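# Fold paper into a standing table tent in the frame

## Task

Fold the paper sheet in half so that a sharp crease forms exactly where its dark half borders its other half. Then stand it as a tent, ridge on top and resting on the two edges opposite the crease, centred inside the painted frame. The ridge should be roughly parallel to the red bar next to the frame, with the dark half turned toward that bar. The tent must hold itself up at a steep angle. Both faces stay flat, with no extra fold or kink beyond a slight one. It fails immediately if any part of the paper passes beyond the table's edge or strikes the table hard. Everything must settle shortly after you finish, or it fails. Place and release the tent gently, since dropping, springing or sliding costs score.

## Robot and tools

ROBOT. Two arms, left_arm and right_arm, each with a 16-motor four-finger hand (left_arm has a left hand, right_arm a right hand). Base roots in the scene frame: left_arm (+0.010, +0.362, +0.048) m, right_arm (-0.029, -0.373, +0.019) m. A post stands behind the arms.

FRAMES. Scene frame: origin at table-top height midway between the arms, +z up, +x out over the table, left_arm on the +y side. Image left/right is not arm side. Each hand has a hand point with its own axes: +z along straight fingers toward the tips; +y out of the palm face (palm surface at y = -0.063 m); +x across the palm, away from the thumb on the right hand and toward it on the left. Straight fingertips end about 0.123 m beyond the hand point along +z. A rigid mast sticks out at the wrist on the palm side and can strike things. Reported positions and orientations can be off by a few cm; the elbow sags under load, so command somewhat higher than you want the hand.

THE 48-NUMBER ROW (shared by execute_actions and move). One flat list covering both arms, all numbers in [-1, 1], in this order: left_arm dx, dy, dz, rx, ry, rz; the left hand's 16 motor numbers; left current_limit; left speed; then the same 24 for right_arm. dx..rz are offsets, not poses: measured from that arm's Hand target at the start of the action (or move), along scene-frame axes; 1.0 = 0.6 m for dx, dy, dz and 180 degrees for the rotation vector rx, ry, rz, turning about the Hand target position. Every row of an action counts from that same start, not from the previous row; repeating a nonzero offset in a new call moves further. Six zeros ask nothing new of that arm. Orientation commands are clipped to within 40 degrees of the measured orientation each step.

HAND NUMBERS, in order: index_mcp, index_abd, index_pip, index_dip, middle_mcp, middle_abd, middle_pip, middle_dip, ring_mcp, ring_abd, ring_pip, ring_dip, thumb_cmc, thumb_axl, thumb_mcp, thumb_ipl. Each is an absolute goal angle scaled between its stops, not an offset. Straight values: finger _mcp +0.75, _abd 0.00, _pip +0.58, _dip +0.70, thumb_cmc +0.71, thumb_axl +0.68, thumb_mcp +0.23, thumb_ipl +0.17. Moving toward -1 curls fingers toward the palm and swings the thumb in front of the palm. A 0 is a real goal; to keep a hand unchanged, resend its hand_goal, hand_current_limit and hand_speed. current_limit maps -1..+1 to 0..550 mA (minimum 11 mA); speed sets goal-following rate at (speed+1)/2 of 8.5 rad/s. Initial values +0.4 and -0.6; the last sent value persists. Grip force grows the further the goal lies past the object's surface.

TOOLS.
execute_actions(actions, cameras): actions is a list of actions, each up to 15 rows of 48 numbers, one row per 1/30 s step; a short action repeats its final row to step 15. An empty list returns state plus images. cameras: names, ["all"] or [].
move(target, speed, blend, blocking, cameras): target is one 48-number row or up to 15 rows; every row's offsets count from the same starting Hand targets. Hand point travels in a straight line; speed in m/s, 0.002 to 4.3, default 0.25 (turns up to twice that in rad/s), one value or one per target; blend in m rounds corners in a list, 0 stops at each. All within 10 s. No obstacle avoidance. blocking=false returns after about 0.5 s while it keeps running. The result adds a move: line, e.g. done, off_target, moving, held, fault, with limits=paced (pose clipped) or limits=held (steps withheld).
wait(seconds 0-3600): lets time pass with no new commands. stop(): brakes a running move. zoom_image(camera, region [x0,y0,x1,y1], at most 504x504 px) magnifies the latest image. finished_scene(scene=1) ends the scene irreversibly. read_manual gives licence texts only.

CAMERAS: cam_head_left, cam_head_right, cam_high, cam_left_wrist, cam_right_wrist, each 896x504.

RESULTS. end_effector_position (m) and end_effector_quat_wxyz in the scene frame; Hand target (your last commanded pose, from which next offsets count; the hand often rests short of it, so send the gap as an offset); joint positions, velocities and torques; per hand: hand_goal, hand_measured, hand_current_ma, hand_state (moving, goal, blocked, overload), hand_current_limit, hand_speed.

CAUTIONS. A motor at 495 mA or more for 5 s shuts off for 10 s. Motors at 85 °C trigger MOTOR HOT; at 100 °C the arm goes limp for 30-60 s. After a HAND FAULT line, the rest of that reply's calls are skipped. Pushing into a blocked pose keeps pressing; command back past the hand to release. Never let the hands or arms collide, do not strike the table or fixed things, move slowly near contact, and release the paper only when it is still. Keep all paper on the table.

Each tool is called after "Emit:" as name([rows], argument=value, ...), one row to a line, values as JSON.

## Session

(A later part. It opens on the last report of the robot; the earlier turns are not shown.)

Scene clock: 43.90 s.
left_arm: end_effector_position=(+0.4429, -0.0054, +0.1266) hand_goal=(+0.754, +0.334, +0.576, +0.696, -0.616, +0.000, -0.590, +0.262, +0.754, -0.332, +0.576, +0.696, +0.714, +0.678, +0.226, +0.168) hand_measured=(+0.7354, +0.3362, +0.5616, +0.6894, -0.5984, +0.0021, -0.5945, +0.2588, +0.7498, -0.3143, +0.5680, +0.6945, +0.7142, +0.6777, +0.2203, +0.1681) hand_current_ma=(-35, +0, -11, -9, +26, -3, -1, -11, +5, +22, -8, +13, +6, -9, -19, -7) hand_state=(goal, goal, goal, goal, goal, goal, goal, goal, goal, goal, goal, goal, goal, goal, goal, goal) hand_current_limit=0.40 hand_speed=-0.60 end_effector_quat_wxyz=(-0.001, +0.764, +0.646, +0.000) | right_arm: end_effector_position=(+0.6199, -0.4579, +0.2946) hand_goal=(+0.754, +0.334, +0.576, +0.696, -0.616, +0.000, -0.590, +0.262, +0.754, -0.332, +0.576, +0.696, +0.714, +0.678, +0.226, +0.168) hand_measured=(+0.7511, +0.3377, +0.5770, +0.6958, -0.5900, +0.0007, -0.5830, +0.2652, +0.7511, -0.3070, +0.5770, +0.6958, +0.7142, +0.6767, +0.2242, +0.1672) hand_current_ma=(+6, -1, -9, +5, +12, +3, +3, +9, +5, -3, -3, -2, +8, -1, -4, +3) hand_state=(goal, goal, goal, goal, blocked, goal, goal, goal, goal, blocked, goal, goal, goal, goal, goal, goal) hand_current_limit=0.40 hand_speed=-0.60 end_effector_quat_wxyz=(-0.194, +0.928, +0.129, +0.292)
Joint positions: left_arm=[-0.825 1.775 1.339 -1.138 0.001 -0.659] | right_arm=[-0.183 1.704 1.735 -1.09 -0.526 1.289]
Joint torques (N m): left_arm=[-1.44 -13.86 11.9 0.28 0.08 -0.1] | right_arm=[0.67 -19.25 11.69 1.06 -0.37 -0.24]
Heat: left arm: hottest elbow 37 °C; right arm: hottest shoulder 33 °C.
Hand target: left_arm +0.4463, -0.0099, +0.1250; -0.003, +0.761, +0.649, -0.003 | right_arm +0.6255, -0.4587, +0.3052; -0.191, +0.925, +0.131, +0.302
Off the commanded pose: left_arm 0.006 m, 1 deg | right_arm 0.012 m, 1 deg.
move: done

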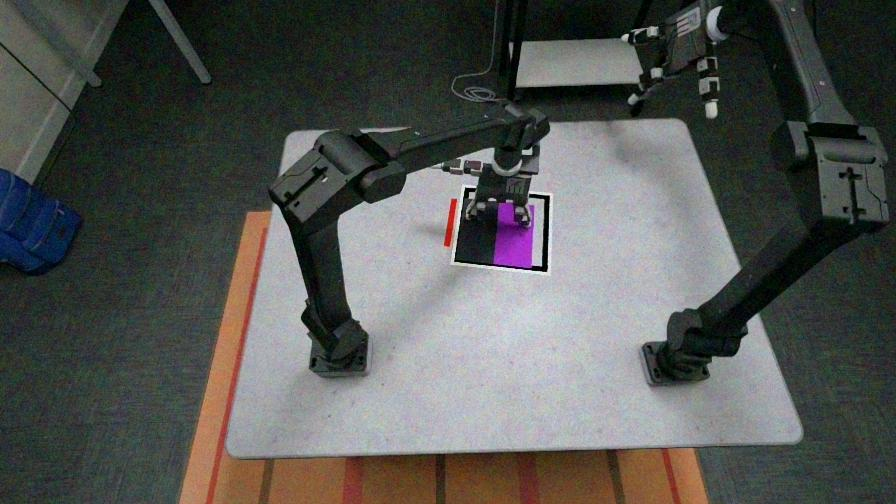

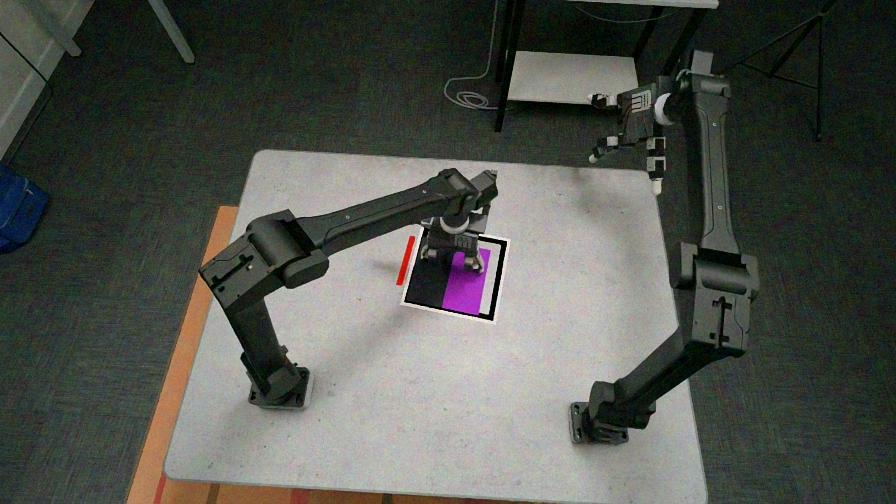

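Emit:
move(target=[0,0,0.004,0,0,0, 0.754,0.25,0.576,0.696, -0.616,0,-0.591,0.261, 0.754,-0.25,0.576,0.696, 0.714,0.678,0.226,0.168, 0.4,-0.97, 0,0,0,0,0,0, 0.754,0.333,0.576,0.696, -0.616,0,-0.591,0.261, 0.754,-0.333,0.576,0.696, 0.714,0.678,0.226,0.168, 0.4,-0.6], cameras=["cam_head_left","cam_high","cam_left_wrist"], speed=0.004)

Emit:
zoom_image(camera="cam_head_left", region=[440, 170, 560, 280])

Emit:
zoom_image(camera="cam_left_wrist", region=[300, 0, 800, 300])

Scene clock: 46.77 s.
left_arm: end_effector_position=(+0.4421, -0.0046, +0.1264) hand_goal=(+0.754, +0.250, +0.576, +0.696, -0.616, +0.000, -0.590, +0.262, +0.754, -0.250, +0.576, +0.696, +0.714, +0.678, +0.226, +0.168) hand_measured=(+0.7342, +0.3171, +0.5616, +0.6894, -0.5984, +0.0021, -0.5945, +0.2588, +0.7498, -0.2938, +0.5693, +0.6907, +0.7142, +0.6767, +0.2203, +0.1672) hand_current_ma=(-40, +93, -19, -9, +41, -9, -3, -6, -5, -43, -17, +8, +7, -1, -22, +7) hand_state=(goal, blocked, goal, goal, goal, goal, goal, goal, goal, blocked, goal, goal, goal, goal, goal, goal) hand_current_limit=0.40 hand_speed=-0.97 end_effector_quat_wxyz=(-0.003, +0.764, +0.646, -0.001) | right_arm: end_effector_position=(+0.6199, -0.4579, +0.2946) hand_goal=(+0.754, +0.334, +0.576, +0.696, -0.616, +0.000, -0.590, +0.262, +0.754, -0.332, +0.576, +0.696, +0.714, +0.678, +0.226, +0.168) hand_measured=(+0.7511, +0.3377, +0.5770, +0.6971, -0.5900, +0.0007, -0.5830, +0.2639, +0.7511, -0.3085, +0.5770, +0.6958, +0.7142, +0.6777, +0.2232, +0.1681) hand_current_ma=(+9, +0, -8, +2, +11, +2, +3, +8, +4, -2, -2, -3, +8, +0, +1, -2) hand_state=(goal, goal, goal, goal, blocked, goal, goal, goal, goal, blocked, goal, goal, goal, goal, goal, goal) hand_current_limit=0.40 hand_speed=-0.60 end_effector_quat_wxyz=(-0.194, +0.928, +0.129, +0.292)
Joint positions: left_arm=[-0.825 1.775 1.339 -1.142 0.001 -0.659] | right_arm=[-0.183 1.704 1.735 -1.09 -0.526 1.289]
Joint torques (N m): left_arm=[-1.38 -14.1 12.18 0.21 0.08 -0.1] | right_arm=[0.5 -19.72 11.81 0.99 -0.33 -0.26]
Heat: left arm: hottest elbow 37 °C; right arm: hottest shoulder 33 °C.
Hand target: left_arm +0.4462, -0.0099, +0.1274; -0.004, +0.761, +0.649, -0.003 | right_arm +0.6255, -0.4587, +0.3052; -0.191, +0.925, +0.131, +0.302
Off the commanded pose: left_arm 0.007 m, 1 deg | right_arm 0.012 m, 1 deg.
move: done
cam_left_wrist: T_world_to_cam=[[-0.74043, -0.66956, -0.05879, 0.30594], [-0.52123, 0.51677, 0.67916, 0.10799], [-0.42435, 0.53352, -0.73163, 0.40753]] pos_world=[0.45575, -0.06839, 0.2428]

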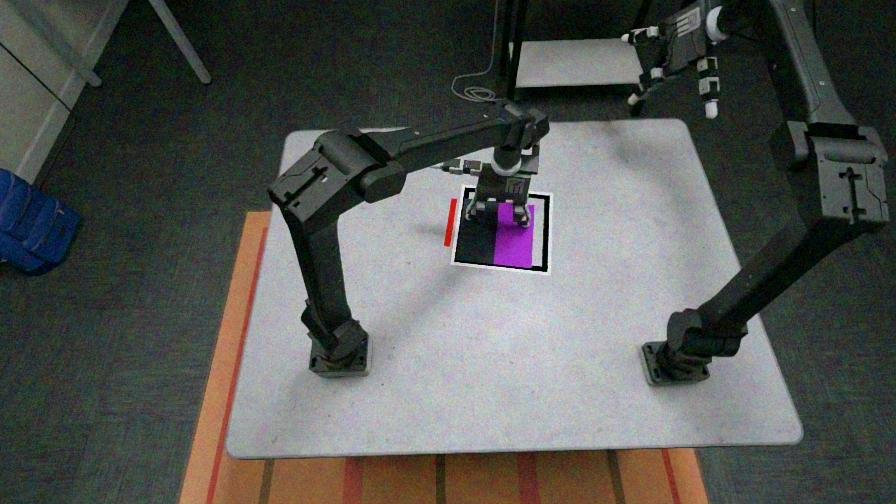

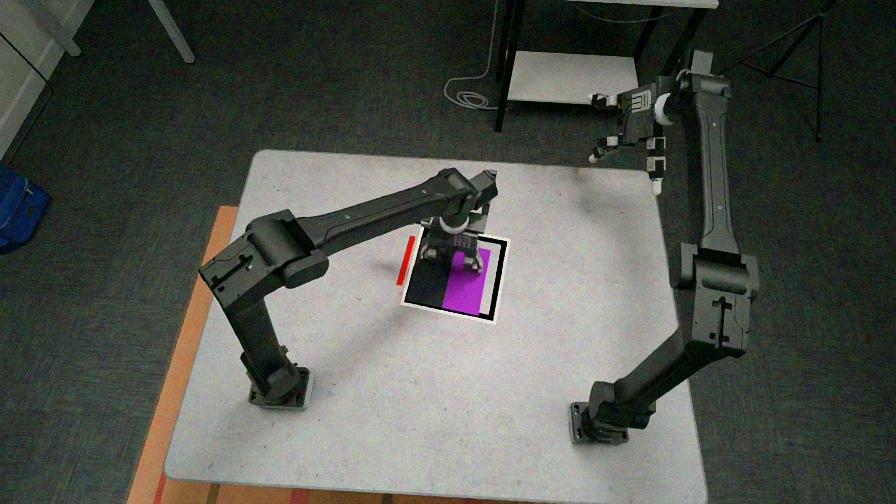

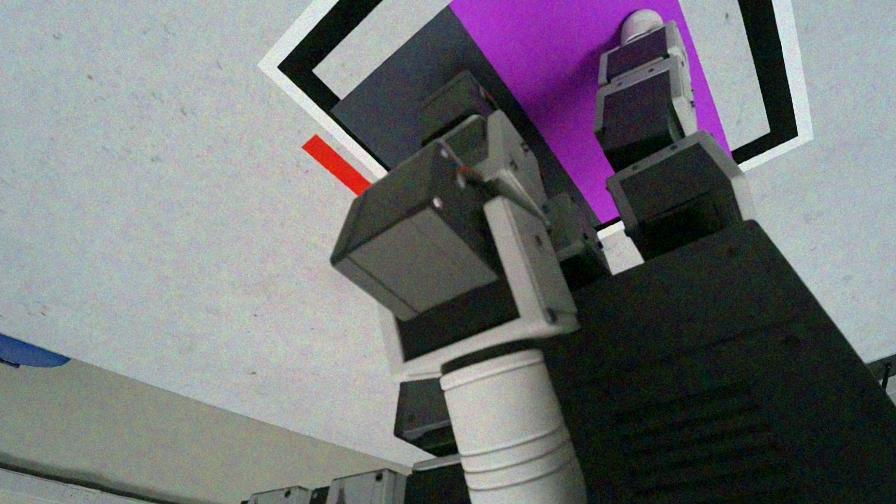

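Scaled by 4.200 from the camera's image (finer frame: 1280x720).

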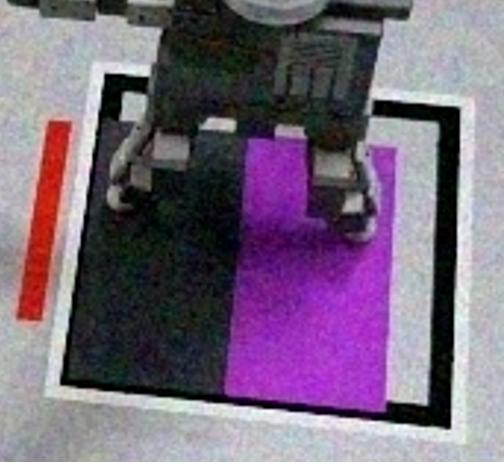

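Scaled by 1.008 from the camera's image (finer frame: 1280x720).

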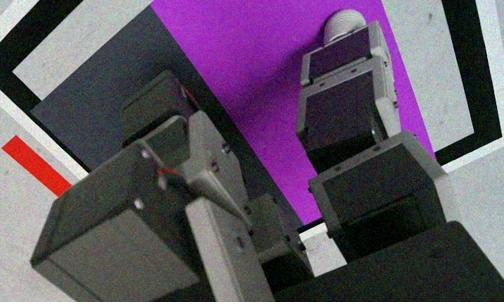

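Emit:
move(target=[0,0,0.002,0,0,0, 0.754,0.17,0.576,0.696, -0.616,0,-0.591,0.261, 0.754,-0.17,0.576,0.696, 0.714,0.678,0.226,0.168, 0.4,-0.97, 0,0,0,0,0,0, 0.754,0.333,0.576,0.696, -0.616,0,-0.591,0.261, 0.754,-0.333,0.576,0.696, 0.714,0.678,0.226,0.168, 0.4,-0.6], cameras=["cam_head_left","cam_high","cam_left_wrist"], speed=0.004)

Emit:
zoom_image(camera="cam_head_left", region=[440, 170, 560, 280])

Emit:
zoom_image(camera="cam_high", region=[380, 210, 530, 335])

Scene clock: 48.60 s.
left_arm: end_effector_position=(+0.4416, -0.0041, +0.1263) hand_goal=(+0.754, +0.170, +0.576, +0.696, -0.616, +0.000, -0.590, +0.262, +0.754, -0.170, +0.576, +0.696, +0.714, +0.678, +0.226, +0.168) hand_measured=(+0.7342, +0.3025, +0.5616, +0.6894, -0.5984, +0.0021, -0.5945, +0.2588, +0.7498, -0.2850, +0.5693, +0.6907, +0.7142, +0.6777, +0.2203, +0.1672) hand_current_ma=(-41, +152, -10, -9, +29, +8, -2, -6, +2, -110, +6, +4, +3, -5, -24, -2) hand_state=(goal, moving, goal, goal, goal, goal, goal, goal, goal, moving, goal, goal, goal, goal, goal, goal) hand_current_limit=0.40 hand_speed=-0.97 end_effector_quat_wxyz=(-0.005, +0.764, +0.646, -0.001) | right_arm: end_effector_position=(+0.6199, -0.4579, +0.2946) hand_goal=(+0.754, +0.334, +0.576, +0.696, -0.616, +0.000, -0.590, +0.262, +0.754, -0.332, +0.576, +0.696, +0.714, +0.678, +0.226, +0.168) hand_measured=(+0.7511, +0.3377, +0.5770, +0.6958, -0.5900, +0.0007, -0.5830, +0.2652, +0.7511, -0.3085, +0.5770, +0.6958, +0.7142, +0.6777, +0.2242, +0.1681) hand_current_ma=(+6, +0, -8, +3, +13, +4, +0, +12, +7, -2, -1, +0, +5, +4, -3, +0) hand_state=(goal, goal, goal, goal, blocked, goal, goal, goal, goal, blocked, goal, goal, goal, goal, goal, goal) hand_current_limit=0.40 hand_speed=-0.60 end_effector_quat_wxyz=(-0.194, +0.928, +0.129, +0.292)
Joint positions: left_arm=[-0.825 1.775 1.339 -1.145 0.001 -0.659] | right_arm=[-0.183 1.704 1.735 -1.09 -0.526 1.289]
Joint torques (N m): left_arm=[-1.38 -14.15 12.34 0.47 0.08 -0.1] | right_arm=[0.5 -19.19 11.63 1.07 -0.34 -0.27]
Heat: left arm: hottest elbow 37 °C; right arm: hottest shoulder 33 °C.
Hand target: left_arm +0.4462, -0.0099, +0.1286; -0.004, +0.761, +0.649, -0.003 | right_arm +0.6255, -0.4587, +0.3052; -0.191, +0.925, +0.131, +0.302
Off the commanded pose: left_arm 0.008 m, 1 deg | right_arm 0.012 m, 1 deg.
move: done
cam_left_wrist: T_world_to_cam=[[-0.74054, -0.66944, -0.05876, 0.30602], [-0.51999, 0.51543, 0.68114, 0.10679], [-0.42569, 0.53496, -0.72979, 0.40732]] pos_world=[0.45555, -0.06808, 0.2425]

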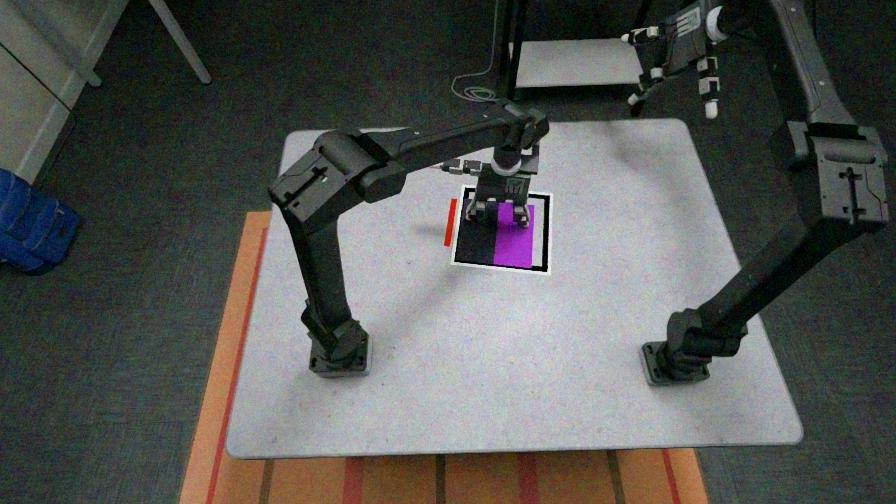

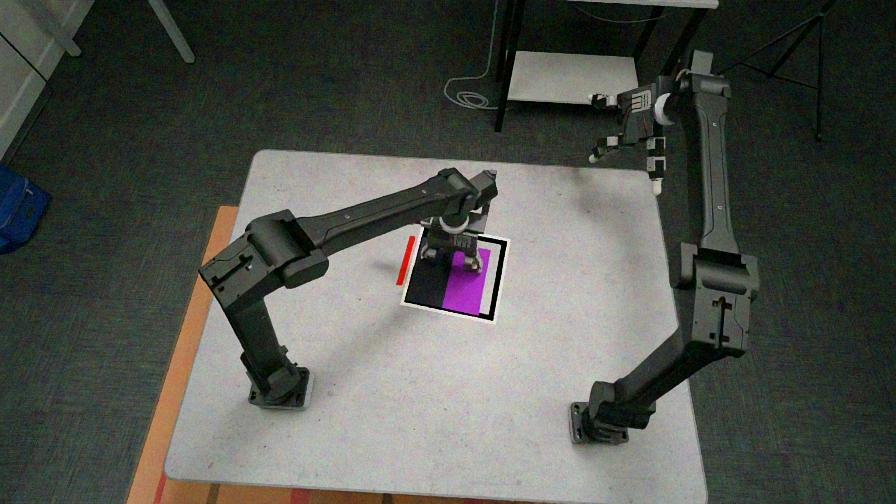

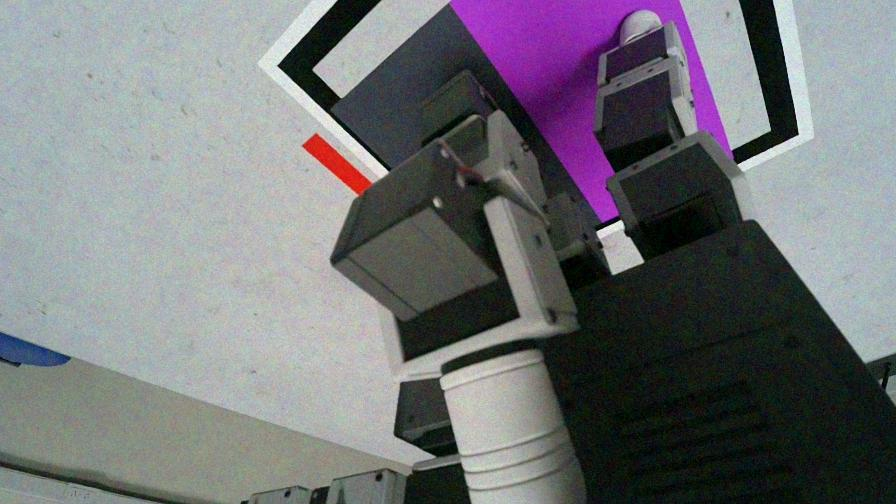

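Scaled by 4.200 from the camera's image (finer frame: 1280x720).

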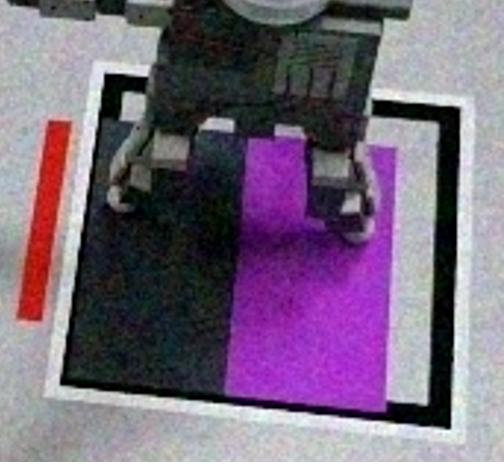

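Scaled by 3.360 from the camera's image (finer frame: 1280x720).

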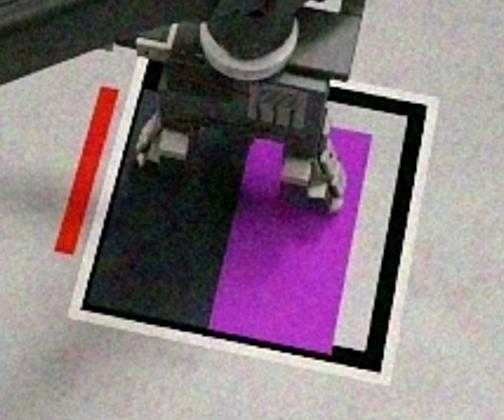

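Emit:
wait(seconds=1.0, cameras=["cam_head_left","cam_high","cam_left_wrist"])

Emit:
zoom_image(camera="cam_head_left", region=[440, 170, 560, 280])

Emit:
zoom_image(camera="cam_high", region=[380, 210, 530, 335])

Scene clock: 49.87 s.
left_arm: end_effector_position=(+0.4416, -0.0040, +0.1263) hand_goal=(+0.754, +0.170, +0.576, +0.696, -0.616, +0.000, -0.590, +0.262, +0.754, -0.170, +0.576, +0.696, +0.714, +0.678, +0.226, +0.168) hand_measured=(+0.7342, +0.2996, +0.5616, +0.6894, -0.5984, +0.0021, -0.5945, +0.2588, +0.7486, -0.2821, +0.5693, +0.6907, +0.7142, +0.6777, +0.2203, +0.1681) hand_current_ma=(-37, +159, -14, +2, +25, +7, -1, -12, +5, -137, -2, +0, -8, +1, -14, -4) hand_state=(goal, blocked, goal, goal, goal, goal, goal, goal, goal, blocked, goal, goal, goal, goal, goal, goal) hand_current_limit=0.40 hand_speed=-0.97 end_effector_quat_wxyz=(-0.005, +0.764, +0.646, -0.001) | right_arm: end_effector_position=(+0.6199, -0.4579, +0.2946) hand_goal=(+0.754, +0.334, +0.576, +0.696, -0.616, +0.000, -0.590, +0.262, +0.754, -0.332, +0.576, +0.696, +0.714, +0.678, +0.226, +0.168) hand_measured=(+0.7511, +0.3377, +0.5770, +0.6958, -0.5900, -0.0008, -0.5830, +0.2639, +0.7511, -0.3085, +0.5770, +0.6958, +0.7142, +0.6777, +0.2242, +0.1681) hand_current_ma=(+5, +1, -8, +3, +9, +3, +2, +8, +3, -4, -2, -3, +6, +0, +2, +1) hand_state=(goal, goal, goal, goal, blocked, goal, goal, goal, goal, blocked, goal, goal, goal, goal, goal, goal) hand_current_limit=0.40 hand_speed=-0.60 end_effector_quat_wxyz=(-0.194, +0.928, +0.129, +0.292)
Joint positions: left_arm=[-0.825 1.775 1.339 -1.145 0.001 -0.659] | right_arm=[-0.183 1.704 1.735 -1.09 -0.526 1.289]
Joint torques (N m): left_arm=[-1.44 -14.15 12.33 0.21 0.08 -0.1] | right_arm=[0.5 -19.25 11.74 1.11 -0.35 -0.27]
Heat: left arm: hottest elbow 37 °C; right arm: hottest shoulder 33 °C.
Hand target: left_arm +0.4462, -0.0099, +0.1286; -0.004, +0.761, +0.649, -0.003 | right_arm +0.6255, -0.4587, +0.3052; -0.191, +0.925, +0.131, +0.302
Off the commanded pose: left_arm 0.008 m, 1 deg | right_arm 0.012 m, 1 deg.
wait: 1.00 s; at rest from the start
cam_left_wrist: T_world_to_cam=[[-0.74059, -0.66939, -0.05879, 0.30606], [-0.51984, 0.51529, 0.68135, 0.10666], [-0.42579, 0.53516, -0.72959, 0.40733]] pos_world=[0.45555, -0.06808, 0.2425]

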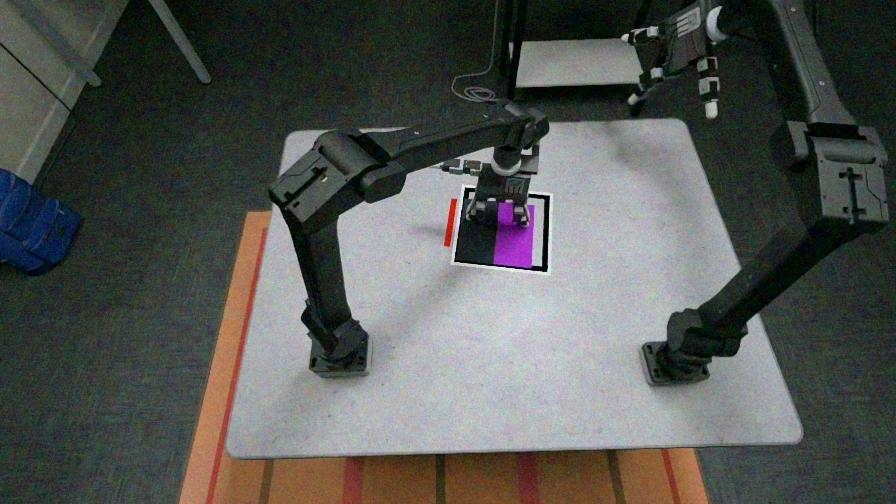

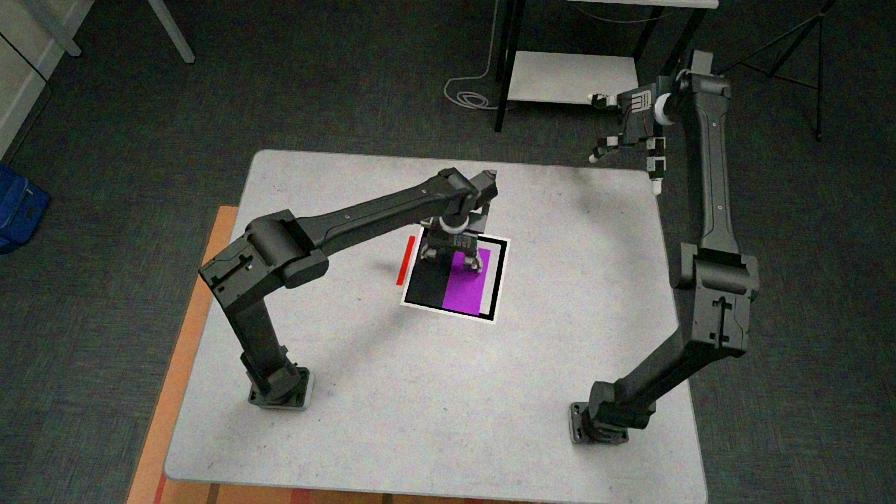

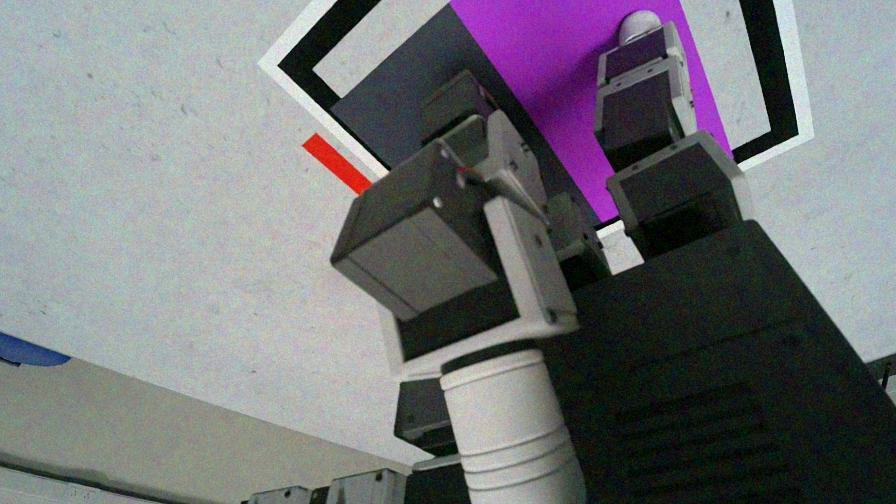

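Scaled by 4.200 from the camera's image (finer frame: 1280x720).

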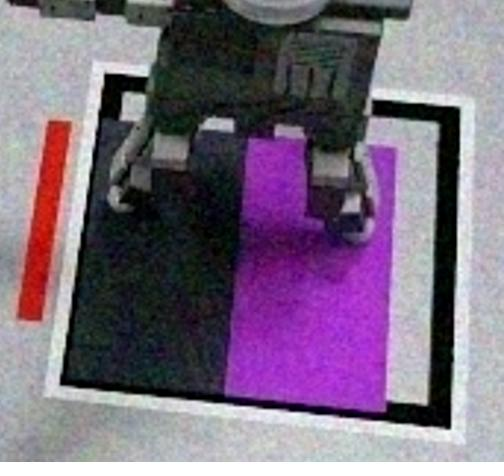

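Scaled by 3.360 from the camera's image (finer frame: 1280x720).

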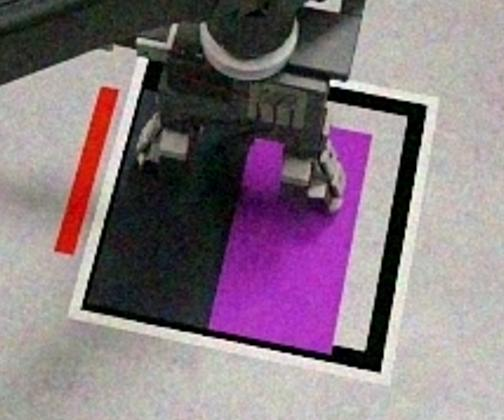

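Emit:
move(target=[0,0,0.005,0,0,0, 0.754,0.17,0.576,0.696, -0.616,0,-0.591,0.261, 0.754,-0.17,0.576,0.696, 0.714,0.678,0.226,0.168, 0.4,-0.97, 0,0,0,0,0,0, 0.754,0.333,0.576,0.696, -0.616,0,-0.591,0.261, 0.754,-0.333,0.576,0.696, 0.714,0.678,0.226,0.168, 0.4,-0.6], cameras=["cam_head_left","cam_high"], speed=0.006)

Emit:
zoom_image(camera="cam_head_left", region=[440, 170, 560, 280])

Scene clock: 51.30 s.
left_arm: end_effector_position=(+0.4412, -0.0036, +0.1270) hand_goal=(+0.754, +0.170, +0.576, +0.696, -0.616, +0.000, -0.590, +0.262, +0.754, -0.170, +0.576, +0.696, +0.714, +0.678, +0.226, +0.168) hand_measured=(+0.7354, +0.2644, +0.5616, +0.6894, -0.5984, +0.0021, -0.5945, +0.2588, +0.7486, -0.2601, +0.5680, +0.6907, +0.7142, +0.6777, +0.2203, +0.1681) hand_current_ma=(-39, +117, -10, -2, +33, +7, -11, -7, +4, -102, +1, +1, -5, -10, -18, -8) hand_state=(goal, blocked, goal, goal, goal, goal, goal, goal, goal, blocked, goal, goal, goal, goal, goal, goal) hand_current_limit=0.40 hand_speed=-0.97 end_effector_quat_wxyz=(-0.007, +0.763, +0.646, -0.001) | right_arm: end_effector_position=(+0.6199, -0.4579, +0.2946) hand_goal=(+0.754, +0.334, +0.576, +0.696, -0.616, +0.000, -0.590, +0.262, +0.754, -0.332, +0.576, +0.696, +0.714, +0.678, +0.226, +0.168) hand_measured=(+0.7511, +0.3377, +0.5770, +0.6958, -0.5900, -0.0008, -0.5830, +0.2639, +0.7511, -0.3070, +0.5770, +0.6958, +0.7142, +0.6767, +0.2242, +0.1681) hand_current_ma=(+10, -1, -11, +5, +12, +6, +4, +7, +5, -3, -4, -2, +4, +1, +0, +1) hand_state=(goal, goal, goal, goal, blocked, goal, goal, goal, goal, blocked, goal, goal, goal, goal, goal, goal) hand_current_limit=0.40 hand_speed=-0.60 end_effector_quat_wxyz=(-0.194, +0.928, +0.129, +0.292)
Joint positions: left_arm=[-0.825 1.775 1.342 -1.152 0.001 -0.659] | right_arm=[-0.183 1.704 1.735 -1.09 -0.526 1.289]
Joint torques (N m): left_arm=[-1.44 -14.45 12.45 0.18 0.09 -0.1] | right_arm=[0.67 -19.55 11.73 1.11 -0.36 -0.27]
Heat: left arm: hottest elbow 37 °C; right arm: hottest shoulder 33 °C.
Hand target: left_arm +0.4462, -0.0098, +0.1316; -0.004, +0.761, +0.649, -0.003 | right_arm +0.6255, -0.4587, +0.3052; -0.191, +0.925, +0.131, +0.302
Off the commanded pose: left_arm 0.009 m, 1 deg | right_arm 0.012 m, 1 deg.
move: done

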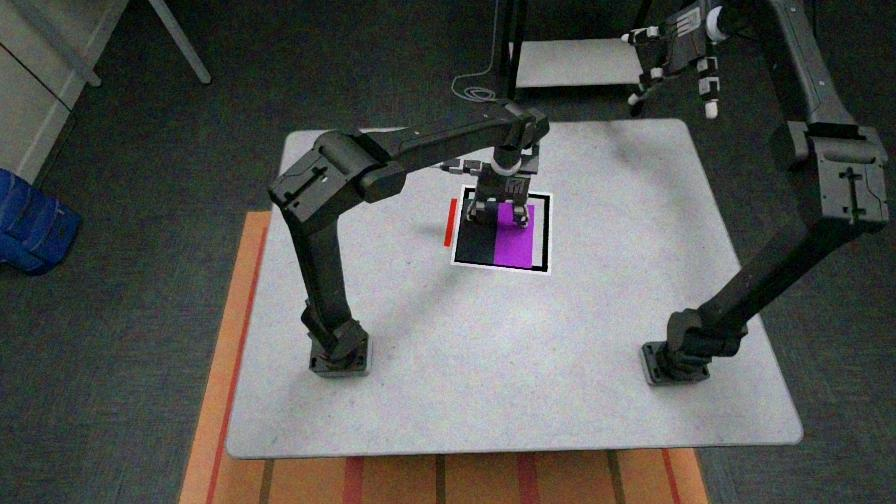

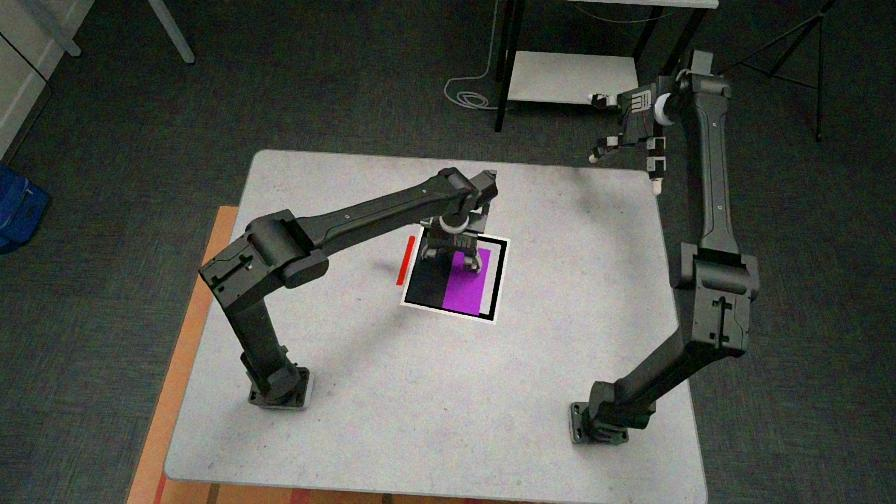

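Scaled by 4.200 from the camera's image (finer frame: 1280x720).

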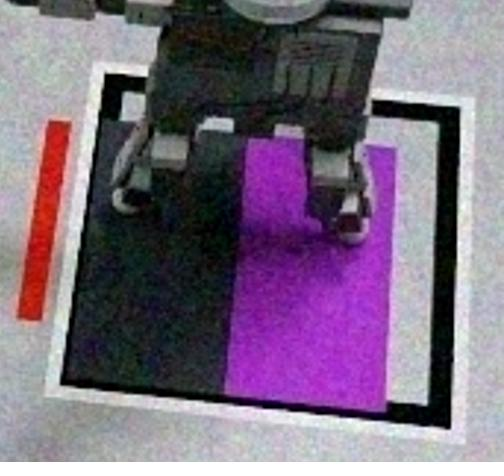

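Emit:
move(target=[0,0,0.025,0,0,0, 0.754,0.25,0.576,0.696, -0.616,0,-0.591,0.261, 0.754,-0.25,0.576,0.696, 0.714,0.678,0.226,0.168, 0.4,-0.9, 0,0,0,0,0,0, 0.754,0.333,0.576,0.696, -0.616,0,-0.591,0.261, 0.754,-0.333,0.576,0.696, 0.714,0.678,0.226,0.168, 0.4,-0.6], cameras=["cam_head_left","cam_high"], speed=0.05)

Emit:
zoom_image(camera="cam_head_left", region=[440, 170, 560, 280])

Scene clock: 53.90 s.
left_arm: end_effector_position=(+0.4368, +0.0007, +0.1284) hand_goal=(+0.754, +0.250, +0.576, +0.696, -0.616, +0.000, -0.590, +0.262, +0.754, -0.250, +0.576, +0.696, +0.714, +0.678, +0.226, +0.168) hand_measured=(+0.7402, +0.2468, +0.5667, +0.6894, -0.5984, +0.0021, -0.5945, +0.2575, +0.7462, -0.2543, +0.5680, +0.6907, +0.7092, +0.6777, +0.2203, +0.1672) hand_current_ma=(-20, +4, -5, -1, +40, -2, -5, -11, -8, +3, -12, +8, -8, -4, -17, -3) hand_state=(goal, goal, goal, goal, goal, goal, goal, goal, goal, goal, goal, goal, goal, goal, goal, goal) hand_current_limit=0.40 hand_speed=-0.90 end_effector_quat_wxyz=(-0.022, +0.763, +0.646, -0.002) | right_arm: end_effector_position=(+0.6199, -0.4579, +0.2946) hand_goal=(+0.754, +0.334, +0.576, +0.696, -0.616, +0.000, -0.590, +0.262, +0.754, -0.332, +0.576, +0.696, +0.714, +0.678, +0.226, +0.168) hand_measured=(+0.7511, +0.3377, +0.5770, +0.6958, -0.5900, -0.0008, -0.5830, +0.2652, +0.7511, -0.3070, +0.5770, +0.6958, +0.7142, +0.6777, +0.2242, +0.1672) hand_current_ma=(+11, +1, -12, +5, +13, +4, +3, +8, +6, +2, -2, +0, +5, +1, -6, +1) hand_state=(goal, goal, goal, goal, blocked, goal, goal, goal, goal, blocked, goal, goal, goal, goal, goal, goal) hand_current_limit=0.40 hand_speed=-0.60 end_effector_quat_wxyz=(-0.194, +0.928, +0.129, +0.292)
Joint positions: left_arm=[-0.825 1.775 1.35 -1.19 0.002 -0.659] | right_arm=[-0.183 1.704 1.735 -1.09 -0.526 1.289]
Joint torques (N m): left_arm=[-1.38 -15.56 13.48 0.27 0.05 -0.1] | right_arm=[0.62 -19.19 11.69 0.98 -0.33 -0.26]
Heat: left arm: hottest elbow 37 °C; right arm: hottest shoulder 33 °C.
Hand target: left_arm +0.4462, -0.0099, +0.1466; -0.003, +0.761, +0.649, -0.003 | right_arm +0.6255, -0.4587, +0.3052; -0.191, +0.925, +0.131, +0.302
Off the commanded pose: left_arm 0.023 m, 2 deg | right_arm 0.012 m, 1 deg.
move: off_target (left_arm)

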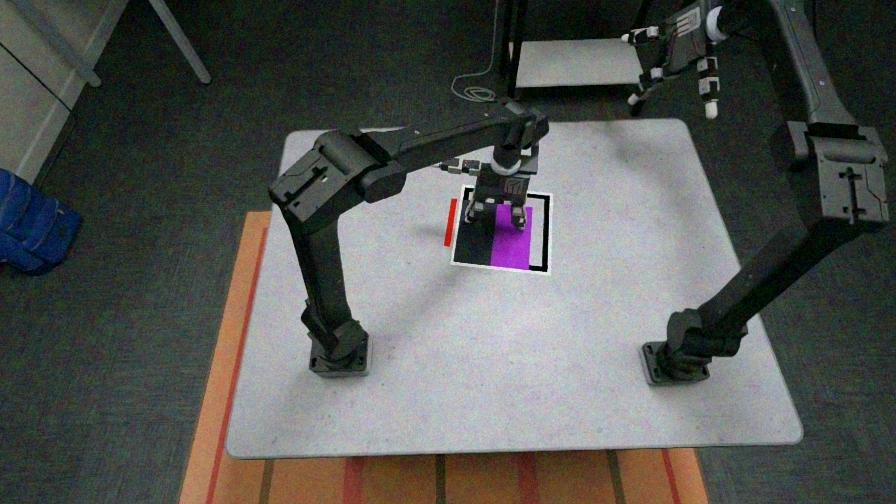

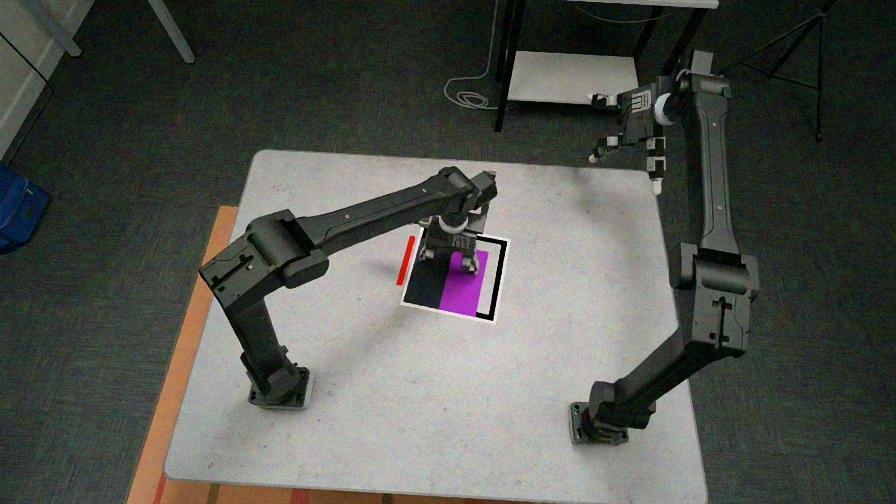

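Scaled by 4.200 from the camera's image (finer frame: 1280x720).

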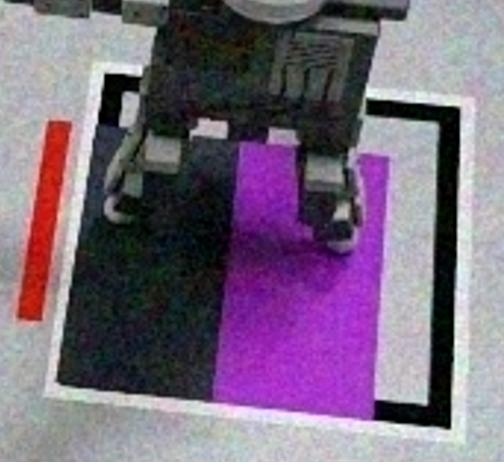

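Emit:
move(target=[0,0,0.05,0,0,0, 0.754,0.25,0.576,0.696, -0.616,0,-0.591,0.261, 0.754,-0.25,0.576,0.696, 0.714,0.678,0.226,0.168, 0.4,-0.9, 0,0,0,0,0,0, 0.754,0.333,0.576,0.696, -0.616,0,-0.591,0.261, 0.754,-0.333,0.576,0.696, 0.714,0.678,0.226,0.168, 0.4,-0.6], cameras=["cam_head_left","cam_high"], speed=0.1)

Emit:
zoom_image(camera="cam_head_left", region=[440, 170, 560, 280])

Scene clock: 55.20 s.
left_arm: end_effector_position=(+0.4391, -0.0017, +0.1631) hand_goal=(+0.754, +0.250, +0.576, +0.696, -0.616, +0.000, -0.590, +0.262, +0.754, -0.250, +0.576, +0.696, +0.714, +0.678, +0.226, +0.168) hand_measured=(+0.7402, +0.2468, +0.5667, +0.6894, -0.5984, +0.0021, -0.5945, +0.2588, +0.7462, -0.2543, +0.5680, +0.6907, +0.7079, +0.6777, +0.2203, +0.1681) hand_current_ma=(-24, +0, -7, +5, +29, +1, +1, -3, -4, +13, -5, +3, -7, -9, -24, +0) hand_state=(goal, goal, goal, goal, goal, goal, goal, goal, goal, goal, goal, goal, goal, goal, goal, goal) hand_current_limit=0.40 hand_speed=-0.90 end_effector_quat_wxyz=(-0.017, +0.763, +0.646, -0.002) | right_arm: end_effector_position=(+0.6199, -0.4579, +0.2946) hand_goal=(+0.754, +0.334, +0.576, +0.696, -0.616, +0.000, -0.590, +0.262, +0.754, -0.332, +0.576, +0.696, +0.714, +0.678, +0.226, +0.168) hand_measured=(+0.7511, +0.3362, +0.5770, +0.6958, -0.5900, +0.0007, -0.5843, +0.2639, +0.7511, -0.3085, +0.5770, +0.6971, +0.7142, +0.6767, +0.2242, +0.1672) hand_current_ma=(+10, -1, -2, +6, +14, +4, +4, +12, +4, -1, -4, -1, +5, -1, -1, -1) hand_state=(goal, goal, goal, goal, blocked, goal, goal, goal, goal, blocked, goal, goal, goal, goal, goal, goal) hand_current_limit=0.40 hand_speed=-0.60 end_effector_quat_wxyz=(-0.194, +0.928, +0.129, +0.292)
Joint positions: left_arm=[-0.825 1.743 1.403 -1.264 0.002 -0.659] | right_arm=[-0.183 1.704 1.735 -1.09 -0.526 1.289]
Joint torques (N m): left_arm=[-1.38 -15.27 13.7 0.28 0.04 -0.1] | right_arm=[0.26 -19.14 11.82 1.02 -0.35 -0.25]
Heat: left arm: hottest elbow 37 °C; right arm: hottest shoulder 33 °C.
Hand target: left_arm +0.4462, -0.0099, +0.1768; -0.003, +0.761, +0.649, -0.003 | right_arm +0.6255, -0.4587, +0.3052; -0.191, +0.925, +0.131, +0.302
Off the commanded pose: left_arm 0.017 m, 2 deg | right_arm 0.012 m, 1 deg.
move: off_target (left_arm)

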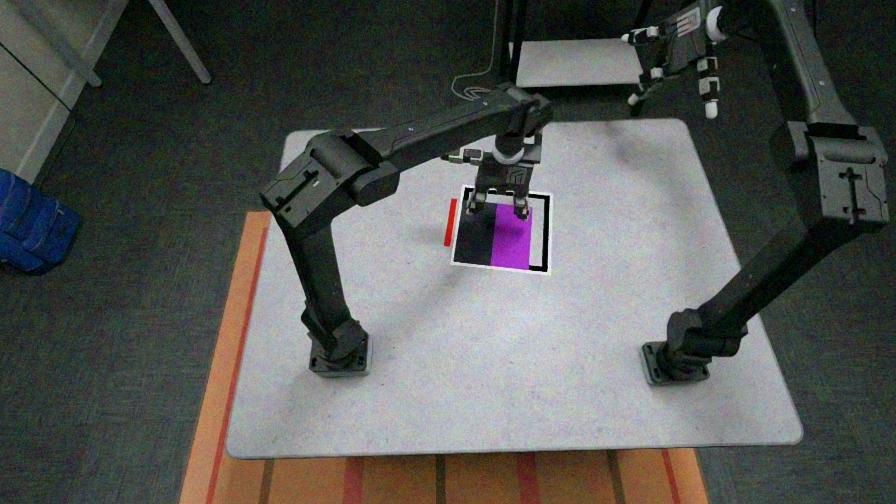

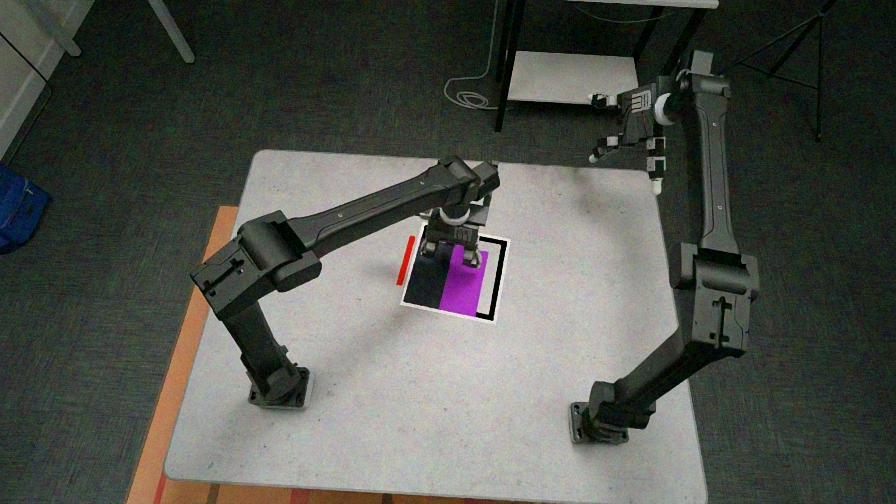

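Scaled by 4.200 from the camera's image (finer frame: 1280x720).

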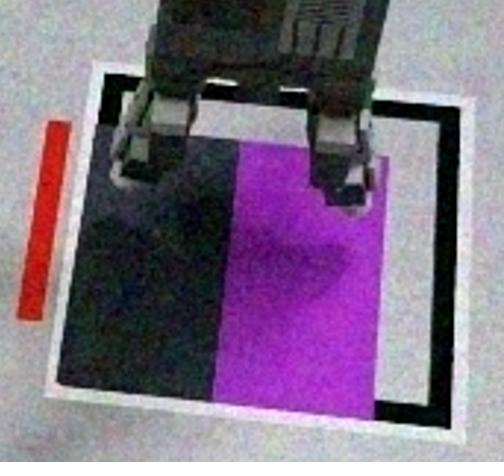

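Emit:
move(target=[0,0,0,0,0,0, 0.754,0.25,0.576,0.696, -0.616,0,-0.591,0.261, 0.754,-0.25,0.576,0.696, 0.714,0.678,0.226,0.168, 0.4,-0.9, -0.4402,0.4020,-0.0087,-0.2298,-0.4306,0.6413, 0.754,0,0.576,0.696, -0.616,0,-0.591,0.261, 0.754,0,0.576,0.696, 0.714,0.678,0.226,0.168, 0.4,-0.6], cameras=["cam_head_left","cam_head_right","cam_high","cam_right_wrist"], speed=0.25)

Scene clock: 77.97 s.
left_arm: end_effector_position=(+0.4391, -0.0017, +0.1629) hand_goal=(+0.754, +0.250, +0.576, +0.696, -0.616, +0.000, -0.590, +0.262, +0.754, -0.250, +0.576, +0.696, +0.714, +0.678, +0.226, +0.168) hand_measured=(+0.7402, +0.2468, +0.5667, +0.6894, -0.5984, +0.0021, -0.5945, +0.2588, +0.7462, -0.2528, +0.5693, +0.6907, +0.7092, +0.6777, +0.2203, +0.1681) hand_current_ma=(-14, +10, -4, +7, +29, +2, -1, -8, +7, +10, -4, +11, +2, -12, -16, -4) hand_state=(goal, goal, goal, goal, goal, goal, goal, goal, goal, goal, goal, goal, goal, goal, goal, goal) hand_current_limit=0.40 hand_speed=-0.90 end_effector_quat_wxyz=(-0.017, +0.763, +0.646, -0.002) | right_arm: end_effector_position=(+0.3610, -0.2200, +0.2945) hand_goal=(+0.754, +0.000, +0.576, +0.696, -0.616, +0.000, -0.590, +0.262, +0.754, +0.000, +0.576, +0.696, +0.714, +0.678, +0.226, +0.168) hand_measured=(+0.7607, +0.0124, +0.5859, +0.6958, -0.5912, -0.0008, -0.5894, +0.2639, +0.7607, +0.0065, +0.5834, +0.6958, +0.7255, +0.6777, +0.2232, +0.1681) hand_current_ma=(+9, +2, -9, +5, +11, +5, +4, +13, +8, -4, -3, -3, +6, +1, +1, +1) hand_state=(goal, goal, goal, goal, blocked, goal, goal, goal, goal, goal, goal, goal, goal, goal, goal, goal) hand_current_limit=0.40 hand_speed=-0.60 end_effector_quat_wxyz=(+0.027, +0.086, +0.919, +0.383)
Joint positions: left_arm=[-0.825 1.744 1.403 -1.264 0.002 -0.659] | right_arm=[-0.105 1.233 0.971 -1.213 -0.784 -1.413]
Joint torques (N m): left_arm=[-1.38 -15.09 13.42 0.23 0.04 -0.1] | right_arm=[0.56 -9.29 10.07 -0.2 -0.75 -0.36]
Heat: left arm: hottest elbow 39 °C; right arm: hottest shoulder 33 °C.
Hand target: left_arm +0.4462, -0.0099, +0.1766; -0.004, +0.761, +0.649, -0.003 | right_arm +0.3614, -0.2176, +0.3001; +0.032, +0.076, +0.921, +0.382
Off the commanded pose: left_arm 0.018 m, 2 deg | right_arm 0.006 m, 1 deg.
move: done
cam_right_wrist: T_world_to_cam=[[0.83639, 0.36326, 0.41048, -0.3025], [0.31591, -0.93144, 0.1806, -0.42102], [0.44794, -0.02138, -0.8938, 0.21826]] pos_world=[0.28824, -0.2776, 0.39529]

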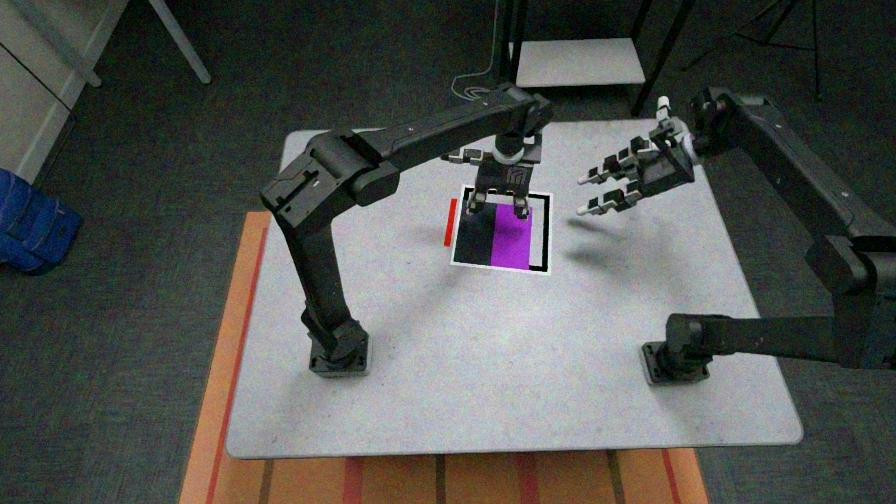

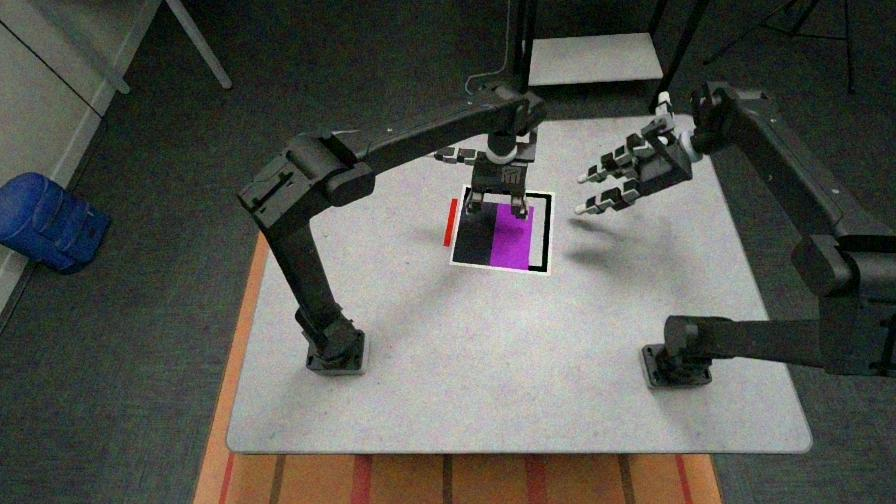

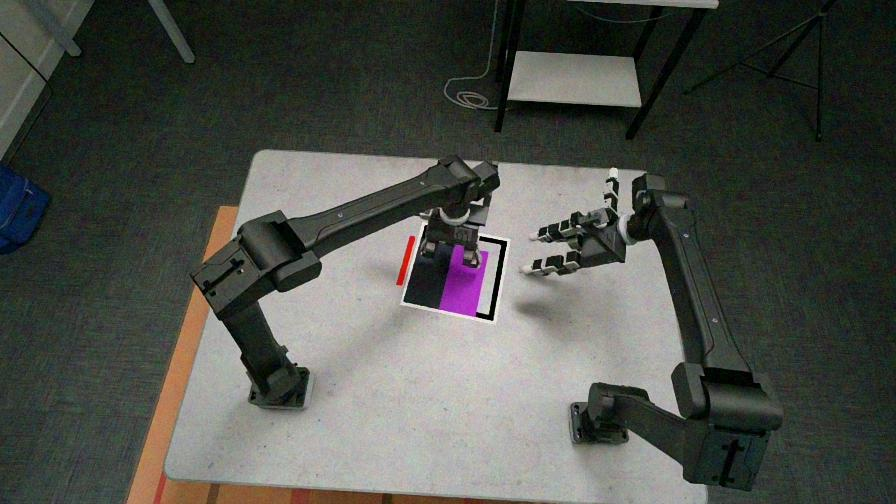

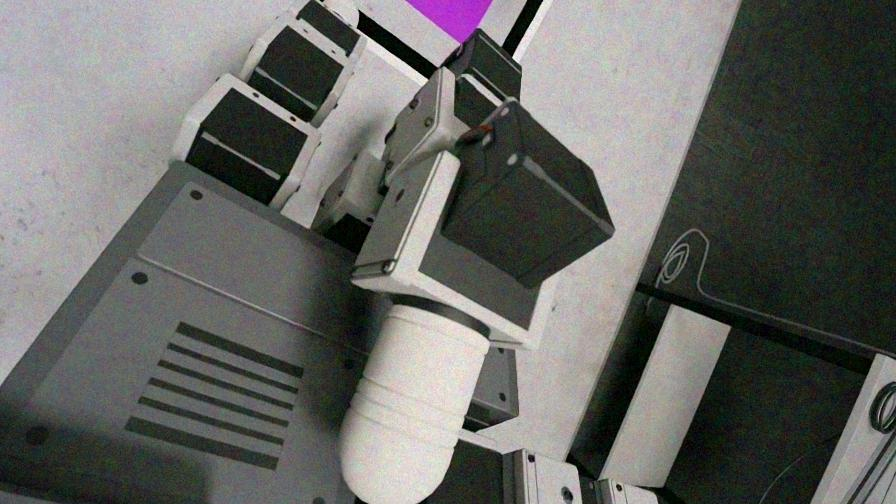

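Emit:
zoom_image(camera="cam_head_left", region=[540, 120, 700, 240])

Emit:
zoom_image(camera="cam_high", region=[490, 200, 650, 320])

Scaled by 3.150 from the camera's image (finer frame: 1280x720).

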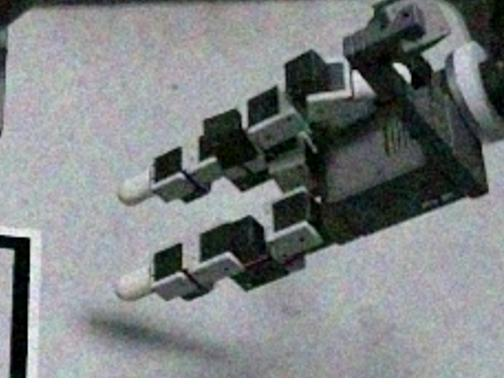

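Scaled by 3.150 from the camera's image (finer frame: 1280x720).

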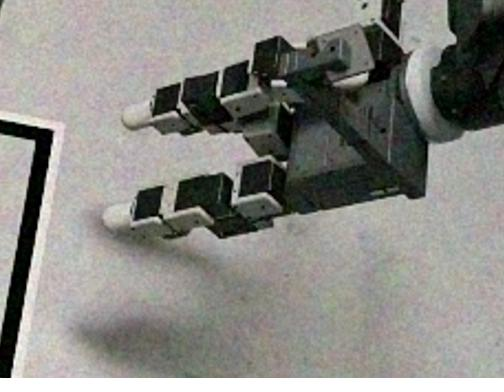

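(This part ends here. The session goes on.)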